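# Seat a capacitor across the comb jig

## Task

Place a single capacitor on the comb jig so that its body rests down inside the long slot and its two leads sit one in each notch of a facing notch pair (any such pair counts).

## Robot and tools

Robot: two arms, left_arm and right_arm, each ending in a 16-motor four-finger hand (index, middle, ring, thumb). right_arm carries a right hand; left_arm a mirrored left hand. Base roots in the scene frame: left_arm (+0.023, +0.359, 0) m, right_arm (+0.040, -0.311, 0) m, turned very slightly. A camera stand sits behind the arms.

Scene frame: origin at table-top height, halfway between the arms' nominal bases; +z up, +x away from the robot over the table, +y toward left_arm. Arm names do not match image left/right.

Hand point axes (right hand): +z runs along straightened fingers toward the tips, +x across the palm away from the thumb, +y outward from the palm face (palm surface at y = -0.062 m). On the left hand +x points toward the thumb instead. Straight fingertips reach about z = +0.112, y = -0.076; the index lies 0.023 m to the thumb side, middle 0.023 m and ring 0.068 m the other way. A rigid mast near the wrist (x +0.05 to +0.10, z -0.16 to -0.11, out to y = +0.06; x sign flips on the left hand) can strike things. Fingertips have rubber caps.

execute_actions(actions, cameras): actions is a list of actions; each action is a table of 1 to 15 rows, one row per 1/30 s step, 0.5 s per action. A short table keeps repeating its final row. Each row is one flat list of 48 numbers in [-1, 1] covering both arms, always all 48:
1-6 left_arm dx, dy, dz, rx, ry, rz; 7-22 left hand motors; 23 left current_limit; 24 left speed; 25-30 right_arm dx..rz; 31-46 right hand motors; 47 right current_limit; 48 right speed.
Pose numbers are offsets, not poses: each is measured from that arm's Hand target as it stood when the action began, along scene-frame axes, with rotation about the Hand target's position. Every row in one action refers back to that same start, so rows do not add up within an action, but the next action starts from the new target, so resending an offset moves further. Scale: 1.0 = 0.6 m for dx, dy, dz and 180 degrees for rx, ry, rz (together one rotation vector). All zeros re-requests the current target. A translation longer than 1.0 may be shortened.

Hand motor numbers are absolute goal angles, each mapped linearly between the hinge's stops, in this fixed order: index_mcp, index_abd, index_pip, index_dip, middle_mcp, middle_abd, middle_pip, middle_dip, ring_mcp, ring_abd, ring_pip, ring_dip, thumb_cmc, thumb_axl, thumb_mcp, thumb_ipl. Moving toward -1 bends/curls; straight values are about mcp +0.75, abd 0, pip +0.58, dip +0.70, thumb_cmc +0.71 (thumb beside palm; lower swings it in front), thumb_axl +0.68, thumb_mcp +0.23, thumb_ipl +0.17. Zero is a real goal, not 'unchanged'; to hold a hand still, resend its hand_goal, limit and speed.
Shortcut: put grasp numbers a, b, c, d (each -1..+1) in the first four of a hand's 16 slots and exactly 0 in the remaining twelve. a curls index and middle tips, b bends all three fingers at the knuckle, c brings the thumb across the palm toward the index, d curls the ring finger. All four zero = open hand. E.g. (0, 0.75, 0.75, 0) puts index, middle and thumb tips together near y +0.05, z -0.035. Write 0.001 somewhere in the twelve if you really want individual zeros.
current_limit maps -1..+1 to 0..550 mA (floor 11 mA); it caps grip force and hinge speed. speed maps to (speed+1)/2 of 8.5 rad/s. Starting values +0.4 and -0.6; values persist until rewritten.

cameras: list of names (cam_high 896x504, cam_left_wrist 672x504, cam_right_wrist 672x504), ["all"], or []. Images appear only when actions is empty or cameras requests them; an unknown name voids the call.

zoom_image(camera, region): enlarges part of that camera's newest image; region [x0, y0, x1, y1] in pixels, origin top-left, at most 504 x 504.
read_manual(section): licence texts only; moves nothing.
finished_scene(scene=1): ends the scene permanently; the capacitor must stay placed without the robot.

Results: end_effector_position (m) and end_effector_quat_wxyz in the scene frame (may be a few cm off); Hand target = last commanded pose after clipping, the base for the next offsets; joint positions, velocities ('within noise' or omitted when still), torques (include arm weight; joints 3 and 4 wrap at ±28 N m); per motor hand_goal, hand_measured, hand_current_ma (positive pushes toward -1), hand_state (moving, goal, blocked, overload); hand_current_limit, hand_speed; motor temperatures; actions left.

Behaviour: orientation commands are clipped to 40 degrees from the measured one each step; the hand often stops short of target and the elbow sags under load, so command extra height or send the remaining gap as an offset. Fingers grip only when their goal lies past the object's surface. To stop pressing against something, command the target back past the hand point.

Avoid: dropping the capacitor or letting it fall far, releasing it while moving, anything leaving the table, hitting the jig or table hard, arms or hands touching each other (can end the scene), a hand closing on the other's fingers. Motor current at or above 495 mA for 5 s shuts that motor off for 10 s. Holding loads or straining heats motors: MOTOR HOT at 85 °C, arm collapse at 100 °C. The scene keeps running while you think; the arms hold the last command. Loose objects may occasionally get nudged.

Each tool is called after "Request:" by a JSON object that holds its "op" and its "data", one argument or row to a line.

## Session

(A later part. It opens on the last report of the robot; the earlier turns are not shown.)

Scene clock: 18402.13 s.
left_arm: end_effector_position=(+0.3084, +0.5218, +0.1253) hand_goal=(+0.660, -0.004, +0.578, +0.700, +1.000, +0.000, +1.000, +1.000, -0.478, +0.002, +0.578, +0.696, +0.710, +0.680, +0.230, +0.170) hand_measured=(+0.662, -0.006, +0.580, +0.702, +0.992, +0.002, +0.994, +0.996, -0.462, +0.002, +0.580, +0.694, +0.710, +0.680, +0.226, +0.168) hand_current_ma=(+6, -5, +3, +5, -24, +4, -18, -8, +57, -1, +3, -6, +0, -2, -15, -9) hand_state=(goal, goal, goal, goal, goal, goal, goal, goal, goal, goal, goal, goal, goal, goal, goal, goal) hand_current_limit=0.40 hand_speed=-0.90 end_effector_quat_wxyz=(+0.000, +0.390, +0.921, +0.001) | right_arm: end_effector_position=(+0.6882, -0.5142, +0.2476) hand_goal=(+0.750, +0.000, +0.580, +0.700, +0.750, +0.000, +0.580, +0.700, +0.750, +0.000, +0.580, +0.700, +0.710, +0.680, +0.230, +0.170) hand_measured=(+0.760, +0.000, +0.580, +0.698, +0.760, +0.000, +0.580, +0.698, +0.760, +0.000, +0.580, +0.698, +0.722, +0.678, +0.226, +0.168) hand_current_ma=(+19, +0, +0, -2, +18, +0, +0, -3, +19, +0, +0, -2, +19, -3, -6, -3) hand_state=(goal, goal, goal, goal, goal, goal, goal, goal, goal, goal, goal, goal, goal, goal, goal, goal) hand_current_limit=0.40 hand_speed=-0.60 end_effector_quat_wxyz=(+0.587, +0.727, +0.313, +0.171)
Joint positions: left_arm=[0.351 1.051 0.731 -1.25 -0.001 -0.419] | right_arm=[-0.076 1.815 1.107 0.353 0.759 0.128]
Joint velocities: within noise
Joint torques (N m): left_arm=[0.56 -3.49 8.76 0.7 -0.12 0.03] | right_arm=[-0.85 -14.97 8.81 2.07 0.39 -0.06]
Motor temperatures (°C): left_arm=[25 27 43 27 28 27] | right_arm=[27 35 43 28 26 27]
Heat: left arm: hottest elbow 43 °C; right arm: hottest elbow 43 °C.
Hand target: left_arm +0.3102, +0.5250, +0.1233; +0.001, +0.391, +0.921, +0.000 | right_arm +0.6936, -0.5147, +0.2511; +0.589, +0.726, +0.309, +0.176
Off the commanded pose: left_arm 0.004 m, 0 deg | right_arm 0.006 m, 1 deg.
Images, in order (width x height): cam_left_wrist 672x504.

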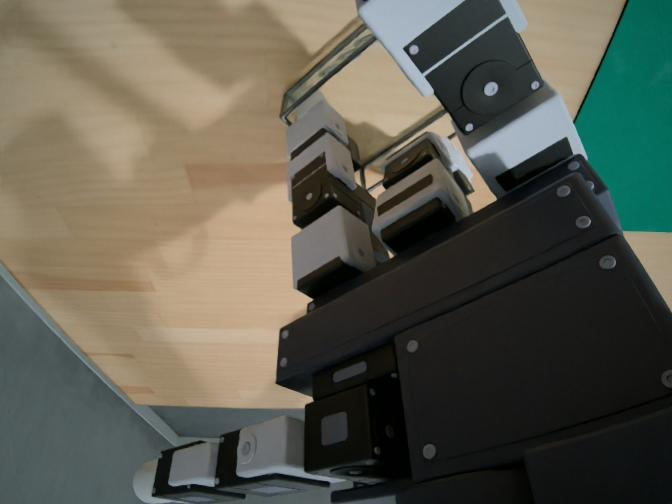

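Request:
{"op": "execute_actions", "data": {
  "actions": [
    [[0,0,0,0,0,0,0.69,-0.004,0.577,0.7,1,0,1,1,-0.479,0.001,0.577,0.696,0.71,0.68,0.23,0.17,0.4,-0.95,0,0,0,0,0,0,0,0,0,0,0,0,0,0,0,0,0,0,0,0,0,0,0.4,-0.6]],
    [[0,0,0,0,0,0,0.73,-0.004,0.577,0.7,1,0,1,1,-0.479,0.001,0.577,0.696,0.71,0.68,0.23,0.17,0.4,-0.95,0,0,0,0,0,0,0,0,0,0,0,0,0,0,0,0,0,0,0,0,0,0,0.4,-0.6]],
    [[0,0,0,0,0,0,0.77,-0.004,0.577,0.7,1,0,1,1,-0.479,0.001,0.577,0.696,0.71,0.68,0.23,0.17,0.4,-0.95,0,0,0,0,0,0,0,0,0,0,0,0,0,0,0,0,0,0,0,0,0,0,0.4,-0.6]],
    [[0,0,0,0,0,0,0.81,-0.004,0.577,0.7,1,0,1,1,-0.479,0.001,0.577,0.696,0.71,0.68,0.23,0.17,0.4,-0.95,0,0,0,0,0,0,0,0,0,0,0,0,0,0,0,0,0,0,0,0,0,0,0.4,-0.6]]
  ],
  "cameras": ["cam_left_wrist"]
}}

Request:
{"op": "zoom_image", "data": {
  "camera": "cam_left_wrist",
  "region": [270, 40, 470, 190]
}}

Scene clock: 18419.30 s.
left_arm: end_effector_position=(+0.3086, +0.5219, +0.1254) hand_goal=(+0.810, -0.004, +0.578, +0.700, +1.000, +0.000, +1.000, +1.000, -0.478, +0.002, +0.578, +0.696, +0.710, +0.680, +0.230, +0.170) hand_measured=(+0.804, -0.006, +0.578, +0.702, +0.992, +0.002, +0.994, +0.996, -0.462, +0.002, +0.580, +0.694, +0.710, +0.680, +0.226, +0.168) hand_current_ma=(-16, -5, +1, +4, -24, +4, -18, -8, +57, -1, +3, -6, +0, -2, -15, -9) hand_state=(goal, goal, goal, goal, goal, goal, goal, goal, goal, goal, goal, goal, goal, goal, goal, goal) hand_current_limit=0.40 hand_speed=-0.95 end_effector_quat_wxyz=(+0.000, +0.390, +0.921, +0.001) | right_arm: end_effector_position=(+0.6882, -0.5142, +0.2476) hand_goal=(+0.750, +0.000, +0.580, +0.700, +0.750, +0.000, +0.580, +0.700, +0.750, +0.000, +0.580, +0.700, +0.710, +0.680, +0.230, +0.170) hand_measured=(+0.760, +0.000, +0.580, +0.698, +0.760, +0.000, +0.580, +0.698, +0.760, +0.000, +0.580, +0.698, +0.722, +0.678, +0.226, +0.168) hand_current_ma=(+19, +0, +0, -2, +18, +0, +0, -3, +19, +0, +0, -2, +19, -3, -6, -3) hand_state=(goal, goal, goal, goal, goal, goal, goal, goal, goal, goal, goal, goal, goal, goal, goal, goal) hand_current_limit=0.40 hand_speed=-0.60 end_effector_quat_wxyz=(+0.587, +0.727, +0.313, +0.171)
Joint positions: left_arm=[0.351 1.051 0.731 -1.249 -0.001 -0.418] | right_arm=[-0.076 1.815 1.107 0.353 0.759 0.128]
Joint torques (N m): left_arm=[0.5 -3.49 8.73 0.68 -0.12 0.03] | right_arm=[-0.62 -14.97 8.76 2.02 0.38 -0.09]
Heat: left arm: hottest elbow 43 °C; right arm: hottest elbow 43 °C.
Hand target: left_arm +0.3101, +0.5250, +0.1233; +0.001, +0.391, +0.921, +0.000 | right_arm +0.6936, -0.5147, +0.2511; +0.589, +0.726, +0.309, +0.176
Off the commanded pose: left_arm 0.004 m, 0 deg | right_arm 0.006 m, 1 deg.
Images, in order (width x height): cam_left_wrist 672x504.

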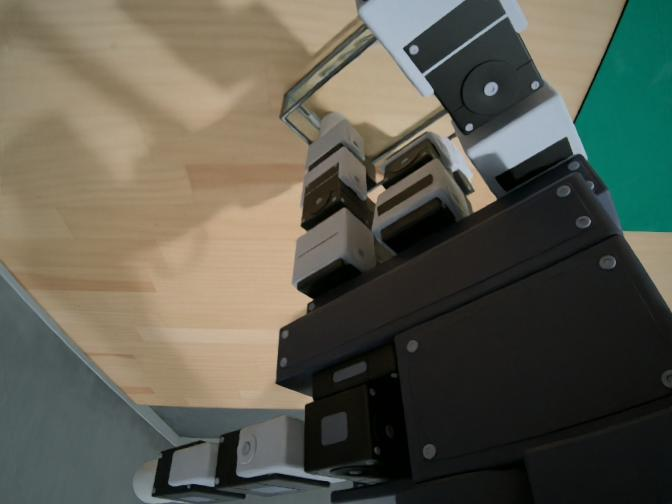

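Scaled by 2.520 from the camera's 672x504 image, which has a finer 960x720 frame.

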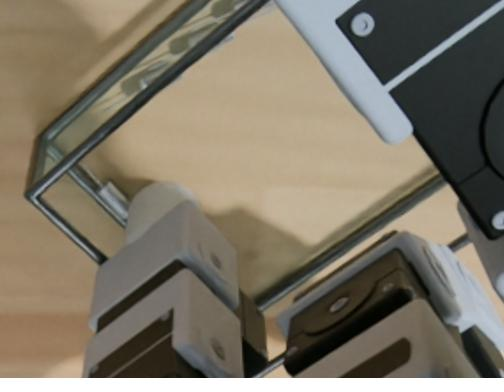

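Request:
{"op": "zoom_image", "data": {
  "camera": "cam_left_wrist",
  "region": [275, 80, 375, 155]
}}

Scaled by 5.040 from the camera's 672x504 image, which has a finer 960x720 frame.

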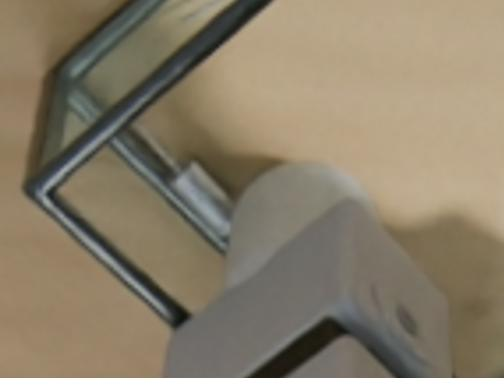

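Request:
{"op": "execute_actions", "data": {
  "actions": [
    [[0,0,-0.0008,0,0,0,0.668,-0.004,0.577,0.7,1,0,1,1,-0.479,0.001,0.577,0.696,0.71,0.68,0.23,0.17,0.4,-0.9,0,0,0,0,0,0,0,0,0,0,0,0,0,0,0,0,0,0,0,0,0,0,0.4,-0.6]],
    [[0,0,0,0,0,0,0.668,0.016,0.577,0.7,1,0,1,1,-0.479,0.001,0.577,0.696,0.71,0.68,0.23,0.17,0.4,-0.95,0,0,0,0,0,0,0,0,0,0,0,0,0,0,0,0,0,0,0,0,0,0,0.4,-0.6]],
    [[0,0,0,0,0,0,0.71,0.016,0.577,0.7,1,0,1,1,-0.479,0.001,0.577,0.696,0.71,0.68,0.23,0.17,0.4,-0.96,0,0,0,0,0,0,0,0,0,0,0,0,0,0,0,0,0,0,0,0,0,0,0.4,-0.6]]
  ],
  "cameras": ["cam_left_wrist"]
}}

Request:
{"op": "zoom_image", "data": {
  "camera": "cam_left_wrist",
  "region": [275, 80, 375, 155]
}}

Scene clock: 18486.33 s.
left_arm: end_effector_position=(+0.3092, +0.5220, +0.1255) hand_goal=(+0.710, +0.016, +0.578, +0.700, +1.000, +0.000, +1.000, +1.000, -0.478, +0.002, +0.578, +0.696, +0.710, +0.680, +0.230, +0.170) hand_measured=(+0.700, +0.012, +0.578, +0.702, +0.992, +0.002, +0.994, +0.996, -0.462, +0.002, +0.580, +0.694, +0.710, +0.680, +0.226, +0.168) hand_current_ma=(-33, -12, +0, +3, -24, +4, -18, -8, +57, -1, +3, -6, +0, -2, -15, -9) hand_state=(goal, goal, goal, goal, goal, goal, goal, goal, goal, goal, goal, goal, goal, goal, goal, goal) hand_current_limit=0.40 hand_speed=-0.96 end_effector_quat_wxyz=(+0.001, +0.390, +0.921, +0.002) | right_arm: end_effector_position=(+0.6882, -0.5142, +0.2476) hand_goal=(+0.750, +0.000, +0.580, +0.700, +0.750, +0.000, +0.580, +0.700, +0.750, +0.000, +0.580, +0.700, +0.710, +0.680, +0.230, +0.170) hand_measured=(+0.760, +0.000, +0.580, +0.698, +0.760, +0.000, +0.580, +0.698, +0.760, +0.000, +0.580, +0.698, +0.722, +0.678, +0.226, +0.168) hand_current_ma=(+19, +0, +0, -2, +18, +0, +0, -3, +19, +0, +0, -2, +19, -3, -6, -3) hand_state=(goal, goal, goal, goal, goal, goal, goal, goal, goal, goal, goal, goal, goal, goal, goal, goal) hand_current_limit=0.40 hand_speed=-0.60 end_effector_quat_wxyz=(+0.587, +0.727, +0.313, +0.171)
Joint positions: left_arm=[0.351 1.051 0.731 -1.247 -0.001 -0.418] | right_arm=[-0.076 1.815 1.107 0.353 0.759 0.128]
Joint torques (N m): left_arm=[0.56 -3.43 8.65 0.66 -0.13 0.03] | right_arm=[-0.79 -14.86 8.77 2.15 0.39 -0.1]
Heat: left arm: hottest elbow 43 °C; right arm: hottest elbow 43 °C.
Hand target: left_arm +0.3101, +0.5250, +0.1228; +0.001, +0.391, +0.921, +0.000 | right_arm +0.6936, -0.5147, +0.2511; +0.589, +0.726, +0.309, +0.176
Off the commanded pose: left_arm 0.004 m, 0 deg | right_arm 0.006 m, 1 deg.
Images, in order (width x height): cam_left_wrist 672x504.

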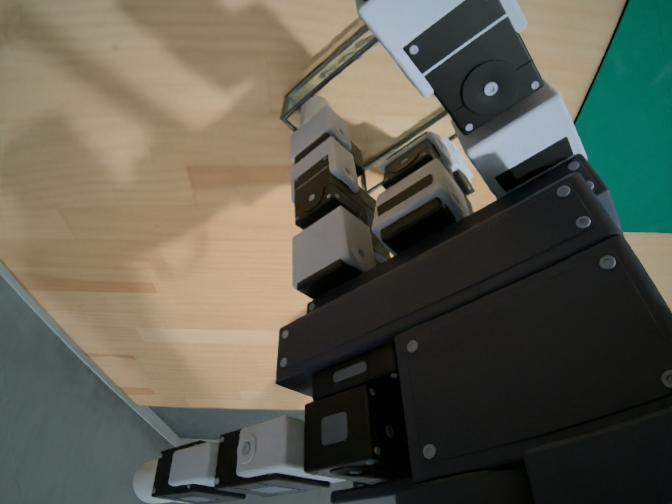

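Scaled by 5.040 from the camera's 672x504 image, which has a finer 960x720 frame.

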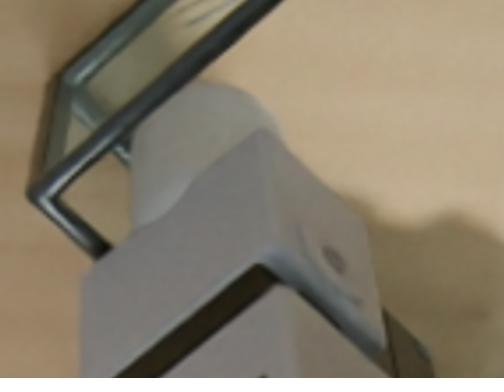

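Request:
{"op": "execute_actions", "data": {
  "actions": [
    [[0,0,0,0,0,0,0.765,0.016,0.577,0.7,1,0,1,1,-0.479,0.001,0.577,0.696,0.71,0.68,0.23,0.17,0.4,-0.96,0,0,0,0,0,0,0,0,0,0,0,0,0,0,0,0,0,0,0,0,0,0,0.4,-0.6]],
    [[0,0,0,0,0,0,0.815,0.016,0.577,0.7,1,0,1,1,-0.479,0.001,0.577,0.696,0.71,0.68,0.23,0.17,0.4,-0.96,0,0,0,0,0,0,0,0,0,0,0,0,0,0,0,0,0,0,0,0,0,0,0.4,-0.6]]
  ],
  "cameras": ["cam_left_wrist"]
}}

Request:
{"op": "zoom_image", "data": {
  "camera": "cam_left_wrist",
  "region": [275, 80, 375, 155]
}}

Scene clock: 18497.17 s.
left_arm: end_effector_position=(+0.3097, +0.5222, +0.1257) hand_goal=(+0.816, +0.016, +0.578, +0.700, +1.000, +0.000, +1.000, +1.000, -0.478, +0.002, +0.578, +0.696, +0.710, +0.680, +0.230, +0.170) hand_measured=(+0.810, +0.012, +0.576, +0.700, +0.992, +0.002, +0.994, +0.996, -0.462, +0.002, +0.580, +0.694, +0.710, +0.680, +0.226, +0.168) hand_current_ma=(-16, -8, -7, +0, -24, +4, -18, -8, +57, -1, +3, -6, +0, -2, -15, -9) hand_state=(goal, goal, goal, goal, goal, goal, goal, goal, goal, goal, goal, goal, goal, goal, goal, goal) hand_current_limit=0.40 hand_speed=-0.96 end_effector_quat_wxyz=(+0.002, +0.391, +0.920, +0.002) | right_arm: end_effector_position=(+0.6882, -0.5142, +0.2476) hand_goal=(+0.750, +0.000, +0.580, +0.700, +0.750, +0.000, +0.580, +0.700, +0.750, +0.000, +0.580, +0.700, +0.710, +0.680, +0.230, +0.170) hand_measured=(+0.760, +0.000, +0.580, +0.698, +0.760, +0.000, +0.580, +0.698, +0.760, +0.000, +0.580, +0.698, +0.722, +0.678, +0.226, +0.168) hand_current_ma=(+19, +0, +0, -2, +18, +0, +0, -3, +19, +0, +0, -2, +19, -3, -6, -3) hand_state=(goal, goal, goal, goal, goal, goal, goal, goal, goal, goal, goal, goal, goal, goal, goal, goal) hand_current_limit=0.40 hand_speed=-0.60 end_effector_quat_wxyz=(+0.587, +0.727, +0.313, +0.171)
Joint positions: left_arm=[0.351 1.051 0.731 -1.245 -0.001 -0.417] | right_arm=[-0.076 1.815 1.107 0.353 0.759 0.128]
Joint torques (N m): left_arm=[0.5 -3.49 8.66 0.58 -0.12 0.02] | right_arm=[-0.67 -15.03 8.83 2.06 0.39 -0.07]
Heat: left arm: hottest elbow 43 °C; right arm: hottest elbow 43 °C.
Hand target: left_arm +0.3101, +0.5250, +0.1229; +0.001, +0.391, +0.921, +0.000 | right_arm +0.6936, -0.5147, +0.2511; +0.589, +0.726, +0.309, +0.176
Off the commanded pose: left_arm 0.004 m, 0 deg | right_arm 0.006 m, 1 deg.
Images, in order (width x height): cam_left_wrist 672x504.

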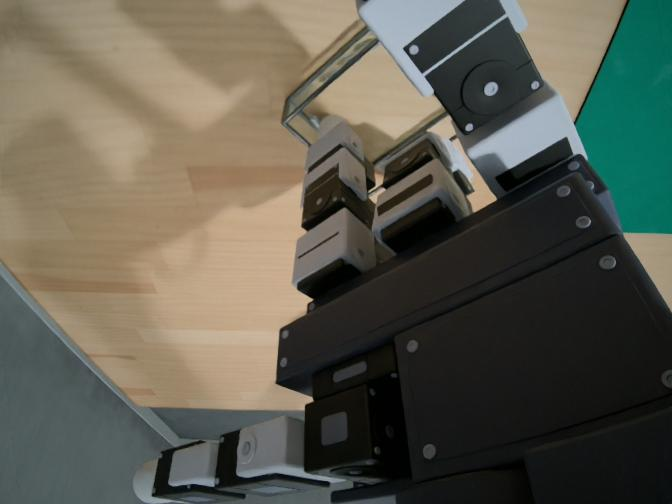

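Scaled by 5.040 from the camera's 672x504 image, which has a finer 960x720 frame.

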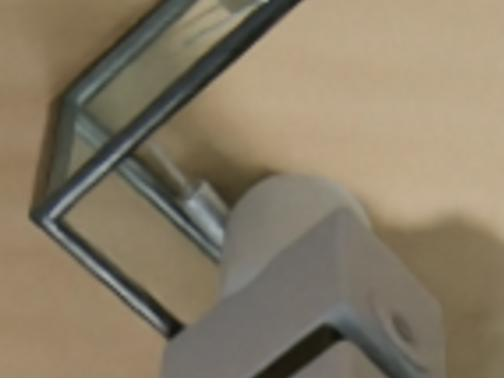

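Request:
{"op": "execute_actions", "data": {
  "actions": [
    [[0,0,0,0,0,0,0.8,-0.02,0.577,0.7,1,0,1,1,-0.479,0.001,0.577,0.696,0.71,0.68,0.23,0.17,0.4,-0.95,0,0,0,0,0,0,0,0,0,0,0,0,0,0,0,0,0,0,0,0,0,0,0.4,-0.6]],
    [[0,0,0.02,0,0,0,0.8,-0.02,0.577,0.7,1,0,1,1,-0.479,0.001,0.577,0.696,0.71,0.68,0.23,0.17,0.4,-0.9,0,0,0,0,0,0,0,0,0,0,0,0,0,0,0,0,0,0,0,0,0,0,0.4,-0.6]],
    [[0,0,0.1,0,0,0,0.8,-0.02,0.577,0.7,1,0,1,1,-0.479,0.001,0.577,0.696,0.71,0.68,0.23,0.17,0.4,-0.9,0,0,0,0,0,0,0,0,0,0,0,0,0,0,0,0,0,0,0,0,0,0,0.4,-0.6]],
    [[0,0,0,0,0,0,1,0,0.577,0.7,1,0,1,1,-0.479,0.001,0.577,0.696,0.71,0.68,0.23,0.17,0.4,-0.6,0,0,0,0,0,0,0,0,0,0,0,0,0,0,0,0,0,0,0,0,0,0,0.4,-0.6]]
  ],
  "cameras": ["cam_left_wrist"]
}}

Request:
{"op": "zoom_image", "data": {
  "camera": "cam_left_wrist",
  "region": [270, 40, 470, 190]
}}

Scene clock: 18624.40 s.
left_arm: end_effector_position=(+0.2980, +0.5181, +0.1740) hand_goal=(+1.000, +0.000, +0.578, +0.700, +1.000, +0.000, +1.000, +1.000, -0.478, +0.002, +0.578, +0.696, +0.710, +0.680, +0.230, +0.170) hand_measured=(+0.990, -0.004, +0.576, +0.700, +0.994, +0.002, +0.994, +0.996, -0.462, +0.002, +0.580, +0.694, +0.710, +0.680, +0.226, +0.168) hand_current_ma=(-30, -8, -7, +0, -22, +4, -17, -8, +57, -1, +3, -6, +0, -2, -15, -9) hand_state=(goal, goal, goal, goal, goal, goal, goal, goal, goal, goal, goal, goal, goal, goal, goal, goal) hand_current_limit=0.40 hand_speed=-0.60 end_effector_quat_wxyz=(-0.015, +0.391, +0.920, -0.013) | right_arm: end_effector_position=(+0.6882, -0.5142, +0.2476) hand_goal=(+0.750, +0.000, +0.580, +0.700, +0.750, +0.000, +0.580, +0.700, +0.750, +0.000, +0.580, +0.700, +0.710, +0.680, +0.230, +0.170) hand_measured=(+0.760, +0.000, +0.580, +0.698, +0.760, +0.000, +0.580, +0.698, +0.760, +0.000, +0.580, +0.698, +0.722, +0.678, +0.226, +0.168) hand_current_ma=(+19, +0, +0, -2, +18, +0, +0, -3, +19, +0, +0, -2, +19, -3, -6, -3) hand_state=(goal, goal, goal, goal, goal, goal, goal, goal, goal, goal, goal, goal, goal, goal, goal, goal) hand_current_limit=0.40 hand_speed=-0.60 end_effector_quat_wxyz=(+0.587, +0.727, +0.313, +0.171)
Joint positions: left_arm=[0.352 1.008 0.842 -1.444 -0.001 -0.417] | right_arm=[-0.076 1.815 1.107 0.353 0.759 0.128]
Joint torques (N m): left_arm=[0.44 -3.78 12.72 -0.02 -0.14 0] | right_arm=[-0.91 -15.21 8.75 2.07 0.4 -0.1]
Heat: left arm: hottest elbow 43 °C; right arm: hottest elbow 43 °C.
Hand target: left_arm +0.3101, +0.5249, +0.1947; +0.000, +0.391, +0.921, +0.000 | right_arm +0.6936, -0.5147, +0.2511; +0.589, +0.726, +0.309, +0.176
Off the commanded pose: left_arm 0.025 m, 2 deg | right_arm 0.006 m, 1 deg.
Images, in order (width x height): cam_left_wrist 672x504.

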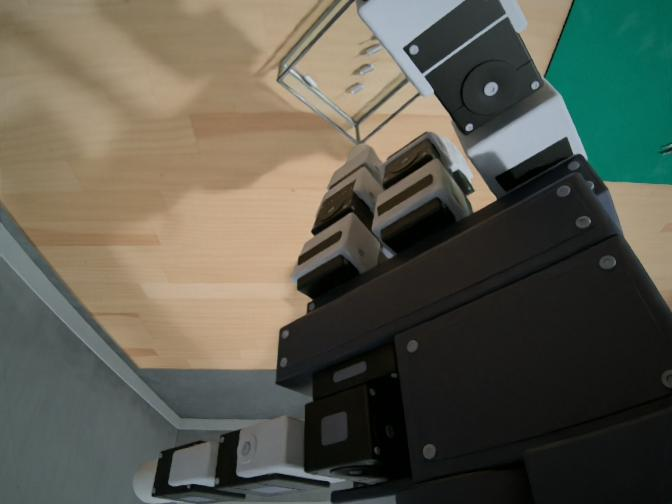

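Scaled by 2.520 from the camera's 672x504 image, which has a finer 960x720 frame.

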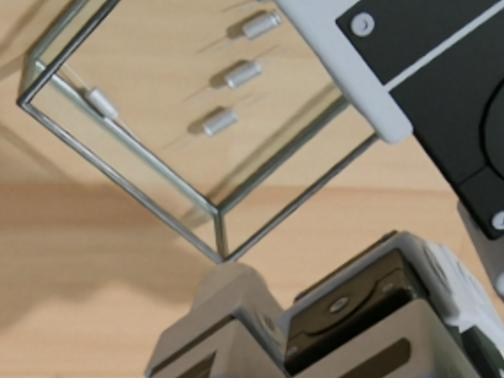

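Request:
{"op": "zoom_image", "data": {
  "camera": "cam_left_wrist",
  "region": [270, 40, 390, 130]
}}

Request:
{"op": "zoom_image", "data": {
  "camera": "cam_left_wrist",
  "region": [270, 0, 430, 120]
}}

Scaled by 4.200 from the camera's 672x504 image, which has a finer 960x720 frame.

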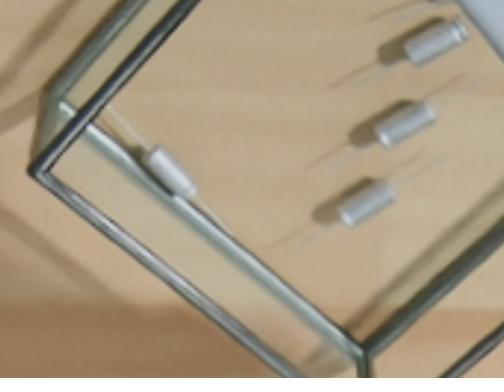

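Scaled by 3.150 from the camera's 672x504 image, which has a finer 960x720 frame.

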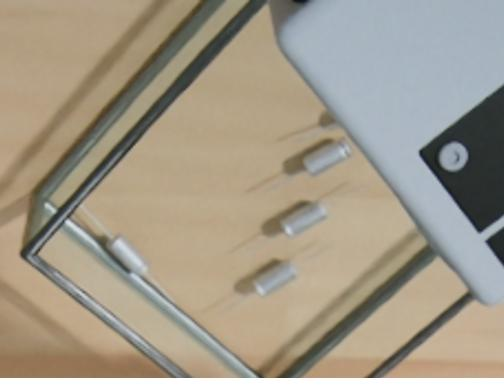

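Request:
{"op": "execute_actions", "data": {
  "actions": [
    [[-0.0685,-0.0598,0,0,0,0,1,0,0.577,0.7,1,0.001,0.577,0.7,-0.479,0.001,0.577,0.696,0.71,0.68,0.23,0.17,0.4,-0.7,0,0,0,0,0,0,0,0,0,0,0,0,0,0,0,0,0,0,0,0,0,0,0.4,-0.6]],
    [[0,0,0,0,0,0,1,0,0.577,0.7,1,0.001,0.577,0.7,-0.479,0.001,0.577,0.696,0.71,0.68,0.23,0.17,0.4,-0.7,0,0,0,0,0,0,0,0,0,0,0,0,0,0,0,0,0,0,0,0,0,0,0.4,-0.6]]
  ],
  "cameras": ["cam_left_wrist"]
}}

Request:
{"op": "zoom_image", "data": {
  "camera": "cam_left_wrist",
  "region": [210, 0, 420, 158]
}}

Scene clock: 18957.13 s.
left_arm: end_effector_position=(+0.2699, +0.4914, +0.1956) hand_goal=(+1.000, +0.000, +0.578, +0.700, +1.000, +0.002, +0.578, +0.700, -0.478, +0.002, +0.578, +0.696, +0.710, +0.680, +0.230, +0.170) hand_measured=(+0.992, -0.004, +0.576, +0.700, +0.994, +0.002, +0.580, +0.702, -0.462, +0.002, +0.580, +0.694, +0.710, +0.680, +0.226, +0.168) hand_current_ma=(-24, -7, -7, +0, -22, +0, +4, +6, +57, -1, +3, -6, +0, -2, -15, -9) hand_state=(goal, goal, goal, goal, goal, goal, goal, goal, goal, goal, goal, goal, goal, goal, goal, goal) hand_current_limit=0.40 hand_speed=-0.70 end_effector_quat_wxyz=(+0.004, +0.391, +0.920, +0.003) | right_arm: end_effector_position=(+0.6882, -0.5142, +0.2476) hand_goal=(+0.750, +0.000, +0.580, +0.700, +0.750, +0.000, +0.580, +0.700, +0.750, +0.000, +0.580, +0.700, +0.710, +0.680, +0.230, +0.170) hand_measured=(+0.760, +0.000, +0.580, +0.698, +0.760, +0.000, +0.580, +0.698, +0.760, +0.000, +0.580, +0.698, +0.722, +0.678, +0.226, +0.168) hand_current_ma=(+19, +0, +0, -2, +18, +0, +0, -3, +19, +0, +0, -2, +19, -3, -6, -3) hand_state=(goal, goal, goal, goal, goal, goal, goal, goal, goal, goal, goal, goal, goal, goal, goal, goal) hand_current_limit=0.40 hand_speed=-0.60 end_effector_quat_wxyz=(+0.587, +0.727, +0.313, +0.171)
Joint positions: left_arm=[0.28 0.857 0.808 -1.512 0.001 -0.487] | right_arm=[-0.076 1.815 1.107 0.353 0.759 0.128]
Joint torques (N m): left_arm=[-0.97 -1.79 9.14 0.1 -0.21 -0.18] | right_arm=[-0.85 -15.27 8.77 2.1 0.41 -0.1]
Motor temperatures (°C): left_arm=[25 28 48 27 28 27] | right_arm=[27 35 43 28 26 27]
Heat: left arm: hottest elbow 48 °C; right arm: hottest elbow 43 °C.
Hand target: left_arm +0.2690, +0.4891, +0.1948; +0.000, +0.391, +0.921, +0.000 | right_arm +0.6936, -0.5147, +0.2511; +0.589, +0.726, +0.309, +0.176
Off the commanded pose: left_arm 0.003 m, 1 deg | right_arm 0.006 m, 1 deg.
Images, in order (width x height): cam_left_wrist 672x504.

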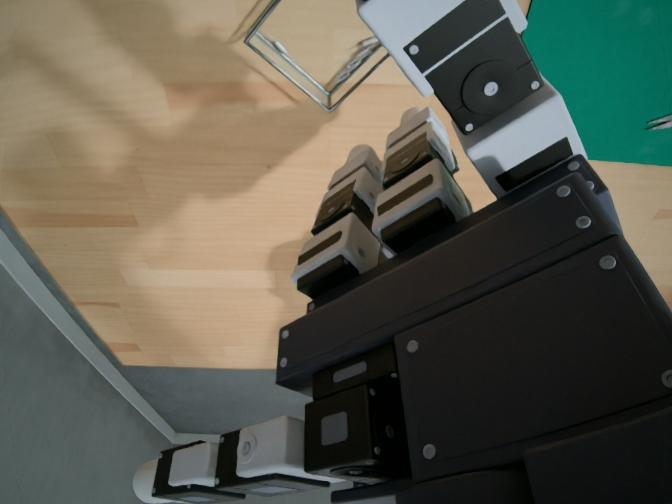

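Scaled by 2.400 from the camera's 672x504 image, which has a finer 960x720 frame.

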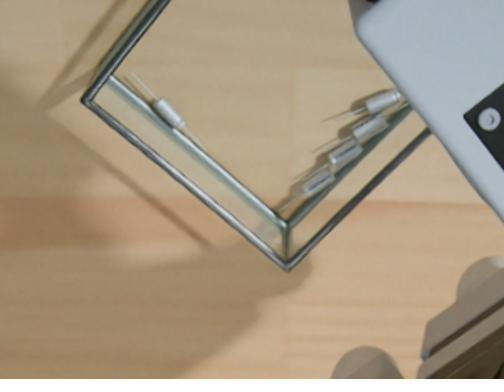

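Request:
{"op": "execute_actions", "data": {
  "actions": [
    [[0,0,-0.06,0,0,0,1,0,0.577,0.7,1,0.001,0.577,0.7,-0.479,0.001,0.577,0.696,0.71,0.68,0.23,0.17,0.4,-0.7,0,0,0,0,0,0,0,0,0,0,0,0,0,0,0,0,0,0,0,0,0,0,0.4,-0.6]],
    [[0,0,-0.053,0,0,0,1,0,0.577,0.7,1,0.001,0.577,0.7,-0.479,0.001,0.577,0.696,0.71,0.68,0.23,0.17,0.4,-0.7,0,0,0,0,0,0,0,0,0,0,0,0,0,0,0,0,0,0,0,0,0,0,0.4,-0.6]],
    [[0,0,0,0,0,0,1,0,0.577,0.7,1,0.001,0.577,0.7,-0.479,0.001,0.577,0.696,0.71,0.68,0.23,0.17,0.4,-0.7,0,0,0,0,0,0,0,0,0,0,0,0,0,0,0,0,0,0,0,0,0,0,0.4,-0.6]]
  ],
  "cameras": ["cam_left_wrist"]
}}

Request:
{"op": "zoom_image", "data": {
  "camera": "cam_left_wrist",
  "region": [210, 0, 420, 158]
}}

Scene clock: 19012.67 s.
left_arm: end_effector_position=(+0.2647, +0.4897, +0.1259) hand_goal=(+1.000, +0.000, +0.578, +0.700, +1.000, +0.002, +0.578, +0.700, -0.478, +0.002, +0.578, +0.696, +0.710, +0.680, +0.230, +0.170) hand_measured=(+0.994, -0.002, +0.576, +0.700, +0.994, +0.002, +0.580, +0.702, -0.462, +0.002, +0.580, +0.694, +0.710, +0.680, +0.226, +0.168) hand_current_ma=(-22, -7, -7, +0, -22, +0, +3, +6, +57, -1, +3, -6, +0, -2, -15, -9) hand_state=(goal, goal, goal, goal, goal, goal, goal, goal, goal, goal, goal, goal, goal, goal, goal, goal) hand_current_limit=0.40 hand_speed=-0.70 end_effector_quat_wxyz=(-0.002, +0.391, +0.920, -0.002) | right_arm: end_effector_position=(+0.6882, -0.5142, +0.2476) hand_goal=(+0.750, +0.000, +0.580, +0.700, +0.750, +0.000, +0.580, +0.700, +0.750, +0.000, +0.580, +0.700, +0.710, +0.680, +0.230, +0.170) hand_measured=(+0.760, +0.000, +0.580, +0.698, +0.760, +0.000, +0.580, +0.698, +0.760, +0.000, +0.580, +0.698, +0.722, +0.678, +0.226, +0.168) hand_current_ma=(+19, +0, +0, -2, +18, +0, +0, -3, +19, +0, +0, -2, +19, -3, -6, -3) hand_state=(goal, goal, goal, goal, goal, goal, goal, goal, goal, goal, goal, goal, goal, goal, goal, goal) hand_current_limit=0.40 hand_speed=-0.60 end_effector_quat_wxyz=(+0.587, +0.727, +0.313, +0.171)
Joint positions: left_arm=[0.279 0.886 0.64 -1.331 0.001 -0.488] | right_arm=[-0.076 1.815 1.107 0.353 0.759 0.128]
Joint torques (N m): left_arm=[-0.85 -1.49 9.2 0.69 -0.2 -0.16] | right_arm=[-0.73 -14.86 8.75 2.11 0.41 -0.08]
Heat: left arm: hottest elbow 44 °C; right arm: hottest elbow 43 °C.
Hand target: left_arm +0.2690, +0.4891, +0.1270; +0.000, +0.391, +0.921, +0.000 | right_arm +0.6936, -0.5147, +0.2511; +0.589, +0.726, +0.309, +0.176
Off the commanded pose: left_arm 0.004 m, 0 deg | right_arm 0.006 m, 1 deg.
Images, in order (width x height): cam_left_wrist 672x504.

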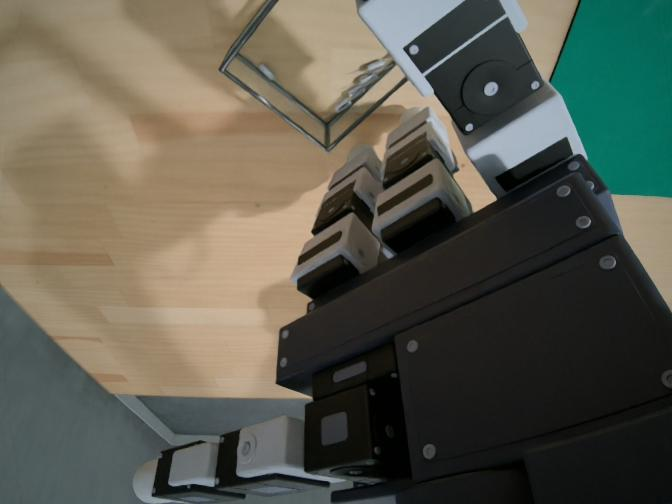

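Scaled by 2.400 from the camera's 672x504 image, which has a finer 960x720 frame.

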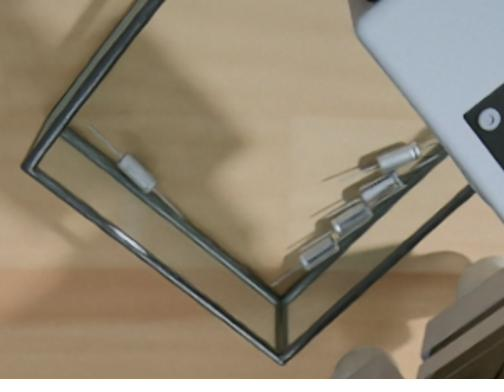

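Request:
{"op": "execute_actions", "data": {
  "actions": [
    [[0,0,0,0,0,0,0.905,0,0.577,0.7,0.905,0.001,0.577,0.7,-0.479,0.001,0.577,0.696,0.71,0.68,0.23,0.17,0.4,-0.93,0,0,0,0,0,0,0,0,0,0,0,0,0,0,0,0,0,0,0,0,0,0,0.4,-0.6]],
    [[0,0,0,0,0,0,0.86,0,0.577,0.7,0.86,0.001,0.577,0.7,-0.479,0.001,0.577,0.696,0.71,0.68,0.23,0.17,0.8,-0.97,0,0,0,0,0,0,0,0,0,0,0,0,0,0,0,0,0,0,0,0,0,0,0.4,-0.6]]
  ],
  "cameras": ["cam_left_wrist"]
}}

Request:
{"op": "zoom_image", "data": {
  "camera": "cam_left_wrist",
  "region": [210, 0, 420, 158]
}}

Scene clock: 19034.17 s.
left_arm: end_effector_position=(+0.2646, +0.4898, +0.1259) hand_goal=(+0.860, +0.000, +0.578, +0.700, +0.860, +0.002, +0.578, +0.700, -0.478, +0.002, +0.578, +0.696, +0.710, +0.680, +0.230, +0.170) hand_measured=(+0.872, +0.000, +0.580, +0.700, +0.860, +0.002, +0.580, +0.702, -0.462, +0.002, +0.580, +0.694, +0.710, +0.680, +0.226, +0.168) hand_current_ma=(+39, -1, +3, +0, +0, +0, +3, +6, +57, -1, +3, -6, +0, -2, -15, -9) hand_state=(goal, goal, goal, goal, goal, goal, goal, goal, goal, goal, goal, goal, goal, goal, goal, goal) hand_current_limit=0.80 hand_speed=-0.97 end_effector_quat_wxyz=(-0.002, +0.391, +0.921, -0.002) | right_arm: end_effector_position=(+0.6882, -0.5142, +0.2476) hand_goal=(+0.750, +0.000, +0.580, +0.700, +0.750, +0.000, +0.580, +0.700, +0.750, +0.000, +0.580, +0.700, +0.710, +0.680, +0.230, +0.170) hand_measured=(+0.760, +0.000, +0.580, +0.698, +0.760, +0.000, +0.580, +0.698, +0.760, +0.000, +0.580, +0.698, +0.722, +0.678, +0.226, +0.168) hand_current_ma=(+19, +0, +0, -2, +18, +0, +0, -3, +19, +0, +0, -2, +19, -3, -6, -3) hand_state=(goal, goal, goal, goal, goal, goal, goal, goal, goal, goal, goal, goal, goal, goal, goal, goal) hand_current_limit=0.40 hand_speed=-0.60 end_effector_quat_wxyz=(+0.587, +0.727, +0.313, +0.171)
Joint positions: left_arm=[0.279 0.886 0.64 -1.331 0.001 -0.489] | right_arm=[-0.076 1.815 1.107 0.353 0.759 0.128]
Joint torques (N m): left_arm=[-0.85 -1.49 9.22 0.68 -0.21 -0.15] | right_arm=[-1.14 -15.38 8.79 2.1 0.39 -0.09]
Heat: left arm: hottest elbow 44 °C; right arm: hottest elbow 43 °C.
Hand target: left_arm +0.2690, +0.4891, +0.1270; +0.000, +0.391, +0.921, +0.000 | right_arm +0.6936, -0.5147, +0.2511; +0.589, +0.726, +0.309, +0.176
Off the commanded pose: left_arm 0.005 m, 0 deg | right_arm 0.006 m, 1 deg.
Images, in order (width x height): cam_left_wrist 672x504.

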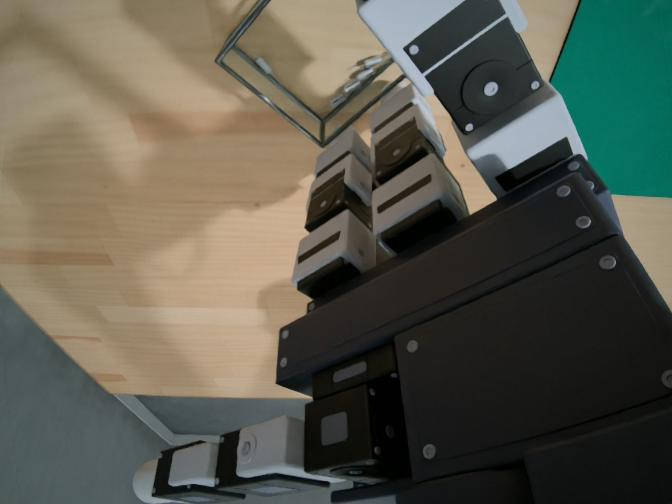

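Scaled by 2.400 from the camera's 672x504 image, which has a finer 960x720 frame.

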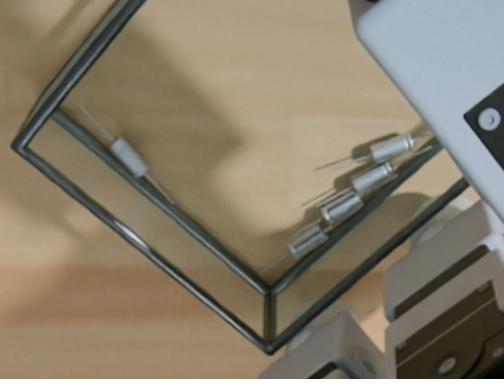

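Request:
{"op": "execute_actions", "data": {
  "actions": [
    [[0,0,0,0,0,0,0.845,0,0.577,0.7,0.86,0.001,0.577,0.7,-0.479,0.001,0.577,0.696,0.71,0.68,0.23,0.17,0.8,-0.5,0,0,0,0,0,0,0,0,0,0,0,0,0,0,0,0,0,0,0,0,0,0,0.4,-0.6],[0,0,0,0,0,0,0.835,0,0.577,0.7,0.845,0.001,0.577,0.7,-0.479,0.001,0.577,0.696,0.71,0.68,0.23,0.17,0.8,-0.5,0,0,0,0,0,0,0,0,0,0,0,0,0,0,0,0,0,0,0,0,0,0,0.4,-0.6],[0,0,0,0,0,0,0.815,0,0.577,0.7,0.82,0.001,0.577,0.7,-0.479,0.001,0.577,0.696,0.71,0.68,0.23,0.17,0.8,-0.5,0,0,0,0,0,0,0,0,0,0,0,0,0,0,0,0,0,0,0,0,0,0,0.4,-0.6],[0,0,0,0,0,0,0.793,0,0.577,0.7,0.793,0.001,0.577,0.7,-0.479,0.001,0.577,0.696,0.71,0.68,0.23,0.17,0.8,-0.5,0,0,0,0,0,0,0,0,0,0,0,0,0,0,0,0,0,0,0,0,0,0,0.4,-0.6],[0,0,0,0,0,0,0.77,0,0.577,0.7,0.77,0.001,0.577,0.7,-0.479,0.001,0.577,0.696,0.71,0.68,0.23,0.17,0.8,-0.5,0,0,0,0,0,0,0,0,0,0,0,0,0,0,0,0,0,0,0,0,0,0,0.4,-0.6],[0,0,0,0,0,0,0.748,0,0.577,0.7,0.748,0.001,0.577,0.7,-0.479,0.001,0.577,0.696,0.71,0.68,0.23,0.17,0.8,-0.5,0,0,0,0,0,0,0,0,0,0,0,0,0,0,0,0,0,0,0,0,0,0,0.4,-0.6],[0,0,0,0,0,0,0.73,0,0.577,0.7,0.73,0.001,0.577,0.7,-0.479,0.001,0.577,0.696,0.71,0.68,0.23,0.17,0.8,-0.5,0,0,0,0,0,0,0,0,0,0,0,0,0,0,0,0,0,0,0,0,0,0,0.4,-0.6]]
  ],
  "cameras": ["cam_left_wrist"]
}}

Request:
{"op": "zoom_image", "data": {
  "camera": "cam_left_wrist",
  "region": [210, 0, 420, 158]
}}

Scene clock: 19050.60 s.
left_arm: end_effector_position=(+0.2646, +0.4898, +0.1259) hand_goal=(+0.730, +0.000, +0.578, +0.700, +0.730, +0.002, +0.578, +0.700, -0.478, +0.002, +0.578, +0.696, +0.710, +0.680, +0.230, +0.170) hand_measured=(+0.732, +0.000, +0.580, +0.700, +0.738, +0.002, +0.580, +0.702, -0.462, +0.002, +0.580, +0.694, +0.710, +0.680, +0.226, +0.168) hand_current_ma=(+5, +0, +6, +0, +28, +0, +4, +6, +57, -1, +3, -6, +0, -2, -15, -9) hand_state=(goal, goal, goal, goal, goal, goal, goal, goal, goal, goal, goal, goal, goal, goal, goal, goal) hand_current_limit=0.80 hand_speed=-0.50 end_effector_quat_wxyz=(-0.002, +0.390, +0.921, -0.002) | right_arm: end_effector_position=(+0.6882, -0.5142, +0.2476) hand_goal=(+0.750, +0.000, +0.580, +0.700, +0.750, +0.000, +0.580, +0.700, +0.750, +0.000, +0.580, +0.700, +0.710, +0.680, +0.230, +0.170) hand_measured=(+0.760, +0.000, +0.580, +0.698, +0.760, +0.000, +0.580, +0.698, +0.760, +0.000, +0.580, +0.698, +0.722, +0.678, +0.226, +0.168) hand_current_ma=(+19, +0, +0, -2, +18, +0, +0, -3, +19, +0, +0, -2, +19, -3, -6, -3) hand_state=(goal, goal, goal, goal, goal, goal, goal, goal, goal, goal, goal, goal, goal, goal, goal, goal) hand_current_limit=0.40 hand_speed=-0.60 end_effector_quat_wxyz=(+0.587, +0.727, +0.313, +0.171)
Joint positions: left_arm=[0.279 0.886 0.64 -1.331 0.001 -0.49] | right_arm=[-0.076 1.815 1.107 0.353 0.759 0.128]
Joint torques (N m): left_arm=[-0.91 -1.44 9.24 0.7 -0.22 -0.15] | right_arm=[-0.85 -14.74 8.8 2.07 0.4 -0.09]
Heat: left arm: hottest elbow 44 °C; right arm: hottest elbow 43 °C.
Hand target: left_arm +0.2690, +0.4891, +0.1270; +0.000, +0.391, +0.921, +0.000 | right_arm +0.6936, -0.5147, +0.2511; +0.589, +0.726, +0.309, +0.176
Off the commanded pose: left_arm 0.005 m, 0 deg | right_arm 0.006 m, 1 deg.
Images, in order (width x height): cam_left_wrist 672x504.

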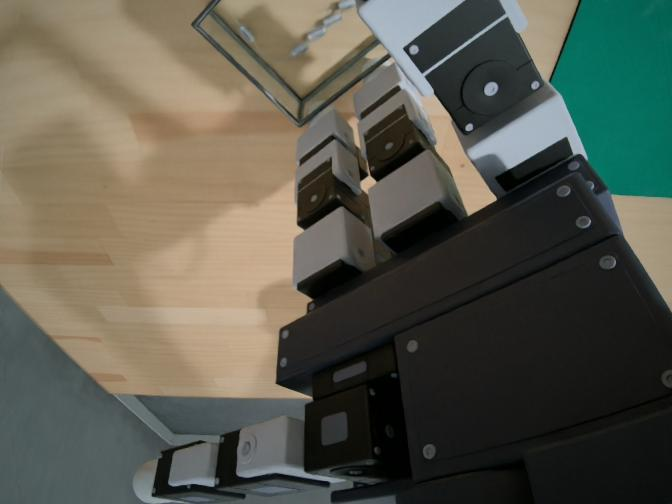

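Scaled by 2.400 from the camera's 672x504 image, which has a finer 960x720 frame.

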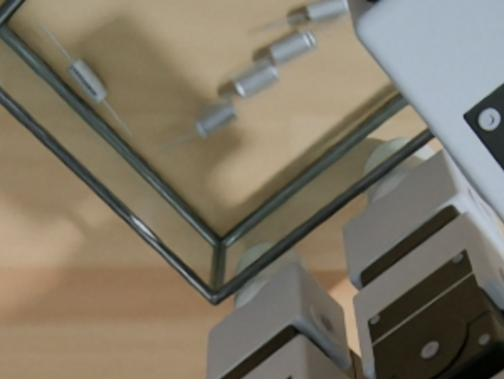

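Request:
{"op": "execute_actions", "data": {
  "actions": [],
  "cameras": ["cam_left_wrist"]
}}

Request:
{"op": "zoom_image", "data": {
  "camera": "cam_left_wrist",
  "region": [180, 0, 390, 158]
}}

Scene clock: 19057.20 s.
left_arm: end_effector_position=(+0.2646, +0.4898, +0.1259) hand_goal=(+0.730, +0.000, +0.578, +0.700, +0.730, +0.002, +0.578, +0.700, -0.478, +0.002, +0.578, +0.696, +0.710, +0.680, +0.230, +0.170) hand_measured=(+0.732, +0.000, +0.580, +0.700, +0.738, +0.002, +0.580, +0.702, -0.462, +0.002, +0.580, +0.694, +0.710, +0.680, +0.226, +0.168) hand_current_ma=(+5, +0, +6, +0, +28, +0, +4, +6, +57, -1, +3, -6, +0, -2, -15, -9) hand_state=(goal, goal, goal, goal, goal, goal, goal, goal, goal, goal, goal, goal, goal, goal, goal, goal) hand_current_limit=0.80 hand_speed=-0.50 end_effector_quat_wxyz=(-0.002, +0.390, +0.921, -0.002) | right_arm: end_effector_position=(+0.6882, -0.5142, +0.2476) hand_goal=(+0.750, +0.000, +0.580, +0.700, +0.750, +0.000, +0.580, +0.700, +0.750, +0.000, +0.580, +0.700, +0.710, +0.680, +0.230, +0.170) hand_measured=(+0.760, +0.000, +0.580, +0.698, +0.760, +0.000, +0.580, +0.698, +0.760, +0.000, +0.580, +0.698, +0.722, +0.678, +0.226, +0.168) hand_current_ma=(+19, +0, +0, -2, +18, +0, +0, -3, +19, +0, +0, -2, +19, -3, -6, -3) hand_state=(goal, goal, goal, goal, goal, goal, goal, goal, goal, goal, goal, goal, goal, goal, goal, goal) hand_current_limit=0.40 hand_speed=-0.60 end_effector_quat_wxyz=(+0.587, +0.727, +0.313, +0.171)
Joint positions: left_arm=[0.279 0.886 0.64 -1.331 0.001 -0.49] | right_arm=[-0.076 1.815 1.107 0.353 0.759 0.128]
Joint velocities: within noise
Joint torques (N m): left_arm=[-0.85 -1.49 9.25 0.68 -0.22 -0.15] | right_arm=[-1.03 -15.21 8.79 2.09 0.39 -0.11]
Motor temperatures (°C): left_arm=[25 27 44 27 28 27] | right_arm=[27 35 43 28 26 27]
Heat: left arm: hottest elbow 44 °C; right arm: hottest elbow 43 °C.
Hand target: left_arm +0.2690, +0.4891, +0.1270; +0.000, +0.391, +0.921, +0.000 | right_arm +0.6936, -0.5147, +0.2511; +0.589, +0.726, +0.309, +0.176
Off the commanded pose: left_arm 0.005 m, 0 deg | right_arm 0.006 m, 1 deg.
Images, in order (width x height): cam_left_wrist 672x504.

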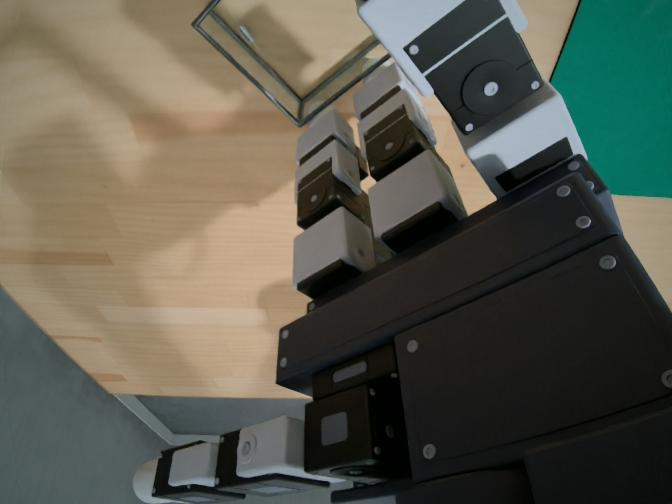

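Scaled by 2.400 from the camera's 672x504 image, which has a finer 960x720 frame.

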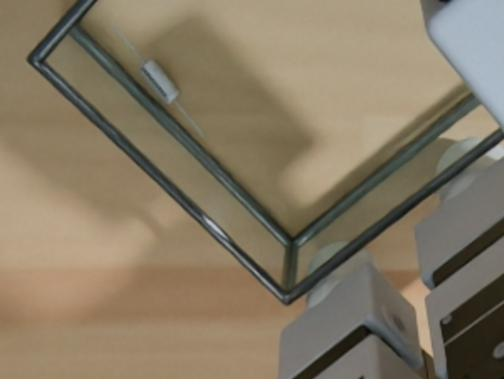

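Request:
{"op": "execute_actions", "data": {
  "actions": [
    [[0,0,0,0,0,0,0.9,0,0.577,0.7,0.9,0.001,0.577,0.7,-0.479,0.001,0.577,0.696,0.71,0.68,0.23,0.17,0.4,-0.85,0,0,0,0,0,0,0,0,0,0,0,0,0,0,0,0,0,0,0,0,0,0,0.4,-0.6]],
    [[0,0,0.07,0,0,0,1,0,0.577,0.7,1,0.001,0.577,0.7,-0.479,0.001,0.577,0.696,0.71,0.68,0.23,0.17,0.4,-0.85,0,0,0,0,0,0,0,0,0,0,0,0,0,0,0,0,0,0,0,0,0,0,0.4,-0.6]],
    [[0.02,0.02,0.06,0,0,0,1,0,0.577,0.7,1,0.001,0.577,0.7,-0.479,0.001,0.577,0.696,0.71,0.68,0.23,0.17,0.4,-0.85,0,0,0,0,0,0,0,0,0,0,0,0,0,0,0,0,0,0,0,0,0,0,0.4,-0.6]],
    [[0.03,0.03,0,0,0,0,1,0,0.577,0.7,1,0.001,0.577,0.7,-0.479,0.001,0.577,0.696,0.71,0.68,0.23,0.17,0.4,-0.85,0,0,0,0,0,0,0,0,0,0,0,0,0,0,0,0,0,0,0,0,0,0,0.4,-0.6]]
  ],
  "cameras": ["cam_left_wrist"]
}}

Request:
{"op": "zoom_image", "data": {
  "camera": "cam_left_wrist",
  "region": [210, 0, 420, 158]
}}

Scene clock: 19101.93 s.
left_arm: end_effector_position=(+0.2812, +0.5107, +0.1821) hand_goal=(+1.000, +0.000, +0.578, +0.700, +1.000, +0.002, +0.578, +0.700, -0.478, +0.002, +0.578, +0.696, +0.710, +0.680, +0.230, +0.170) hand_measured=(+0.992, +0.000, +0.580, +0.700, +0.990, +0.002, +0.580, +0.702, -0.462, +0.002, +0.580, +0.694, +0.710, +0.680, +0.226, +0.168) hand_current_ma=(-27, +0, +4, +0, -33, +0, +3, +6, +57, -1, +3, -6, +0, -2, -15, -9) hand_state=(goal, goal, goal, goal, goal, goal, goal, goal, goal, goal, goal, goal, goal, goal, goal, goal) hand_current_limit=0.40 hand_speed=-0.85 end_effector_quat_wxyz=(-0.021, +0.389, +0.921, -0.018) | right_arm: end_effector_position=(+0.6882, -0.5142, +0.2476) hand_goal=(+0.750, +0.000, +0.580, +0.700, +0.750, +0.000, +0.580, +0.700, +0.750, +0.000, +0.580, +0.700, +0.710, +0.680, +0.230, +0.170) hand_measured=(+0.760, +0.000, +0.580, +0.698, +0.760, +0.000, +0.580, +0.698, +0.760, +0.000, +0.580, +0.698, +0.722, +0.678, +0.226, +0.168) hand_current_ma=(+19, +0, +0, -2, +18, +0, +0, -3, +19, +0, +0, -2, +19, -3, -6, -3) hand_state=(goal, goal, goal, goal, goal, goal, goal, goal, goal, goal, goal, goal, goal, goal, goal, goal) hand_current_limit=0.40 hand_speed=-0.60 end_effector_quat_wxyz=(+0.587, +0.727, +0.313, +0.171)
Joint positions: left_arm=[0.345 0.962 0.838 -1.503 -0.001 -0.427] | right_arm=[-0.076 1.815 1.107 0.353 0.759 0.128]
Joint torques (N m): left_arm=[0.44 -2.78 13.26 0.51 -0.15 0.02] | right_arm=[-0.85 -15.27 8.79 2.13 0.4 -0.09]
Heat: left arm: hottest elbow 43 °C; right arm: hottest elbow 43 °C.
Hand target: left_arm +0.2990, +0.5191, +0.2049; +0.000, +0.391, +0.921, +0.000 | right_arm +0.6936, -0.5147, +0.2511; +0.589, +0.726, +0.309, +0.176
Off the commanded pose: left_arm 0.030 m, 3 deg | right_arm 0.006 m, 1 deg.
Images, in order (width x height): cam_left_wrist 672x504.

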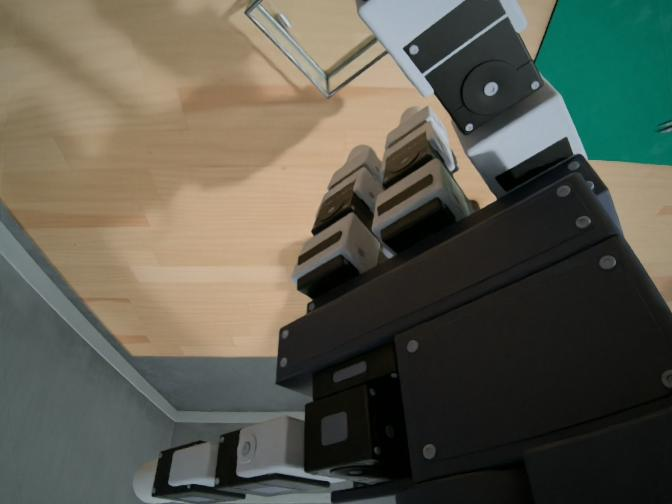

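Scaled by 2.400 from the camera's 672x504 image, which has a finer 960x720 frame.

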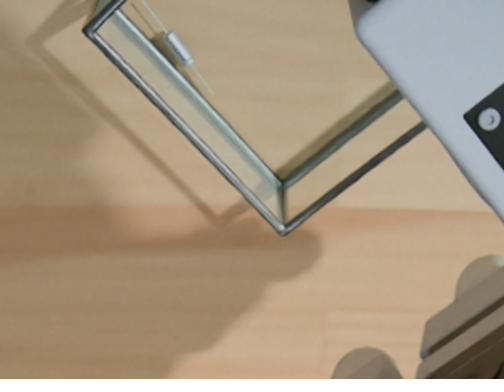

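Request:
{"op": "execute_actions", "data": {
  "actions": [
    [[0.033,0.04,-0.01,0,0,0,1,0,0.577,0.7,1,0,1,1,-0.479,0.001,0.577,0.696,0.71,0.68,0.23,0.17,0.4,-0.85,0,0,0,0,0,0,0,0,0,0,0,0,0,0,0,0,0,0,0,0,0,0,0.4,-0.6]],
    [[0,0,0,0,0,0,1,0,0.577,0.7,1,0,1,1,-0.479,0.001,0.577,0.696,0.71,0.68,0.23,0.17,0.4,-0.85,0,0,0,0,0,0,0,0,0,0,0,0,0,0,0,0,0,0,0,0,0,0,0.4,-0.6]]
  ],
  "cameras": ["cam_left_wrist"]
}}

Request:
{"op": "zoom_image", "data": {
  "camera": "cam_left_wrist",
  "region": [260, 0, 440, 135]
}}

Scene clock: 19111.83 s.
left_arm: end_effector_position=(+0.3003, +0.5331, +0.1761) hand_goal=(+1.000, +0.000, +0.578, +0.700, +1.000, +0.000, +1.000, +1.000, -0.478, +0.002, +0.578, +0.696, +0.710, +0.680, +0.230, +0.170) hand_measured=(+0.992, +0.000, +0.580, +0.700, +0.990, +0.002, +0.994, +0.996, -0.462, +0.002, +0.580, +0.694, +0.710, +0.680, +0.226, +0.168) hand_current_ma=(-25, +0, +4, +0, -31, +4, -20, -8, +57, -1, +3, -6, +0, -2, -15, -9) hand_state=(goal, goal, goal, goal, goal, goal, goal, goal, goal, goal, goal, goal, goal, goal, goal, goal) hand_current_limit=0.40 hand_speed=-0.85 end_effector_quat_wxyz=(-0.021, +0.389, +0.921, -0.020) | right_arm: end_effector_position=(+0.6882, -0.5142, +0.2476) hand_goal=(+0.750, +0.000, +0.580, +0.700, +0.750, +0.000, +0.580, +0.700, +0.750, +0.000, +0.580, +0.700, +0.710, +0.680, +0.230, +0.170) hand_measured=(+0.760, +0.000, +0.580, +0.698, +0.760, +0.000, +0.580, +0.698, +0.760, +0.000, +0.580, +0.698, +0.722, +0.678, +0.226, +0.168) hand_current_ma=(+19, +0, +0, -2, +18, +0, +0, -3, +19, +0, +0, -2, +19, -3, -6, -3) hand_state=(goal, goal, goal, goal, goal, goal, goal, goal, goal, goal, goal, goal, goal, goal, goal, goal) hand_current_limit=0.40 hand_speed=-0.60 end_effector_quat_wxyz=(+0.587, +0.727, +0.313, +0.171)
Joint positions: left_arm=[0.403 1.044 0.873 -1.457 -0.002 -0.369] | right_arm=[-0.076 1.815 1.107 0.353 0.759 0.128]
Joint torques (N m): left_arm=[0.44 -3.96 13.24 0.57 -0.11 0.03] | right_arm=[-0.79 -14.97 8.76 2.07 0.4 -0.08]
Heat: left arm: hottest elbow 44 °C; right arm: hottest elbow 43 °C.
Hand target: left_arm +0.3188, +0.5431, +0.1990; +0.000, +0.391, +0.921, +0.000 | right_arm +0.6936, -0.5147, +0.2511; +0.589, +0.726, +0.309, +0.176
Off the commanded pose: left_arm 0.031 m, 3 deg | right_arm 0.006 m, 1 deg.
Images, in order (width x height): cam_left_wrist 672x504.

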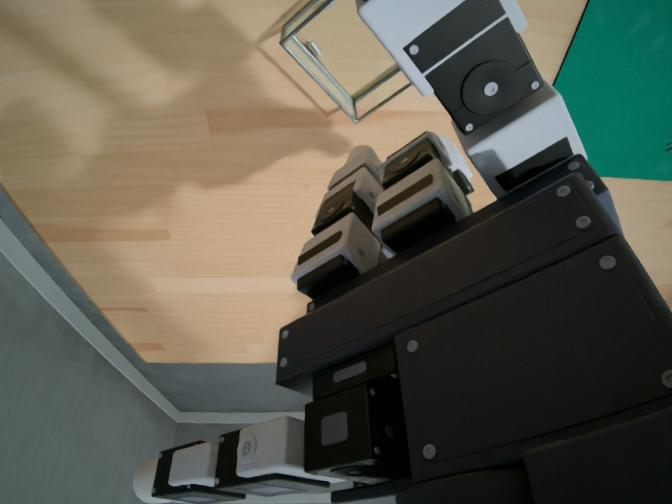

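Scaled by 2.800 from the camera's 672x504 image, which has a finer 960x720 frame.

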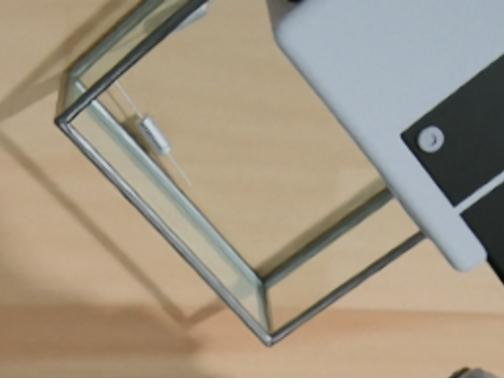

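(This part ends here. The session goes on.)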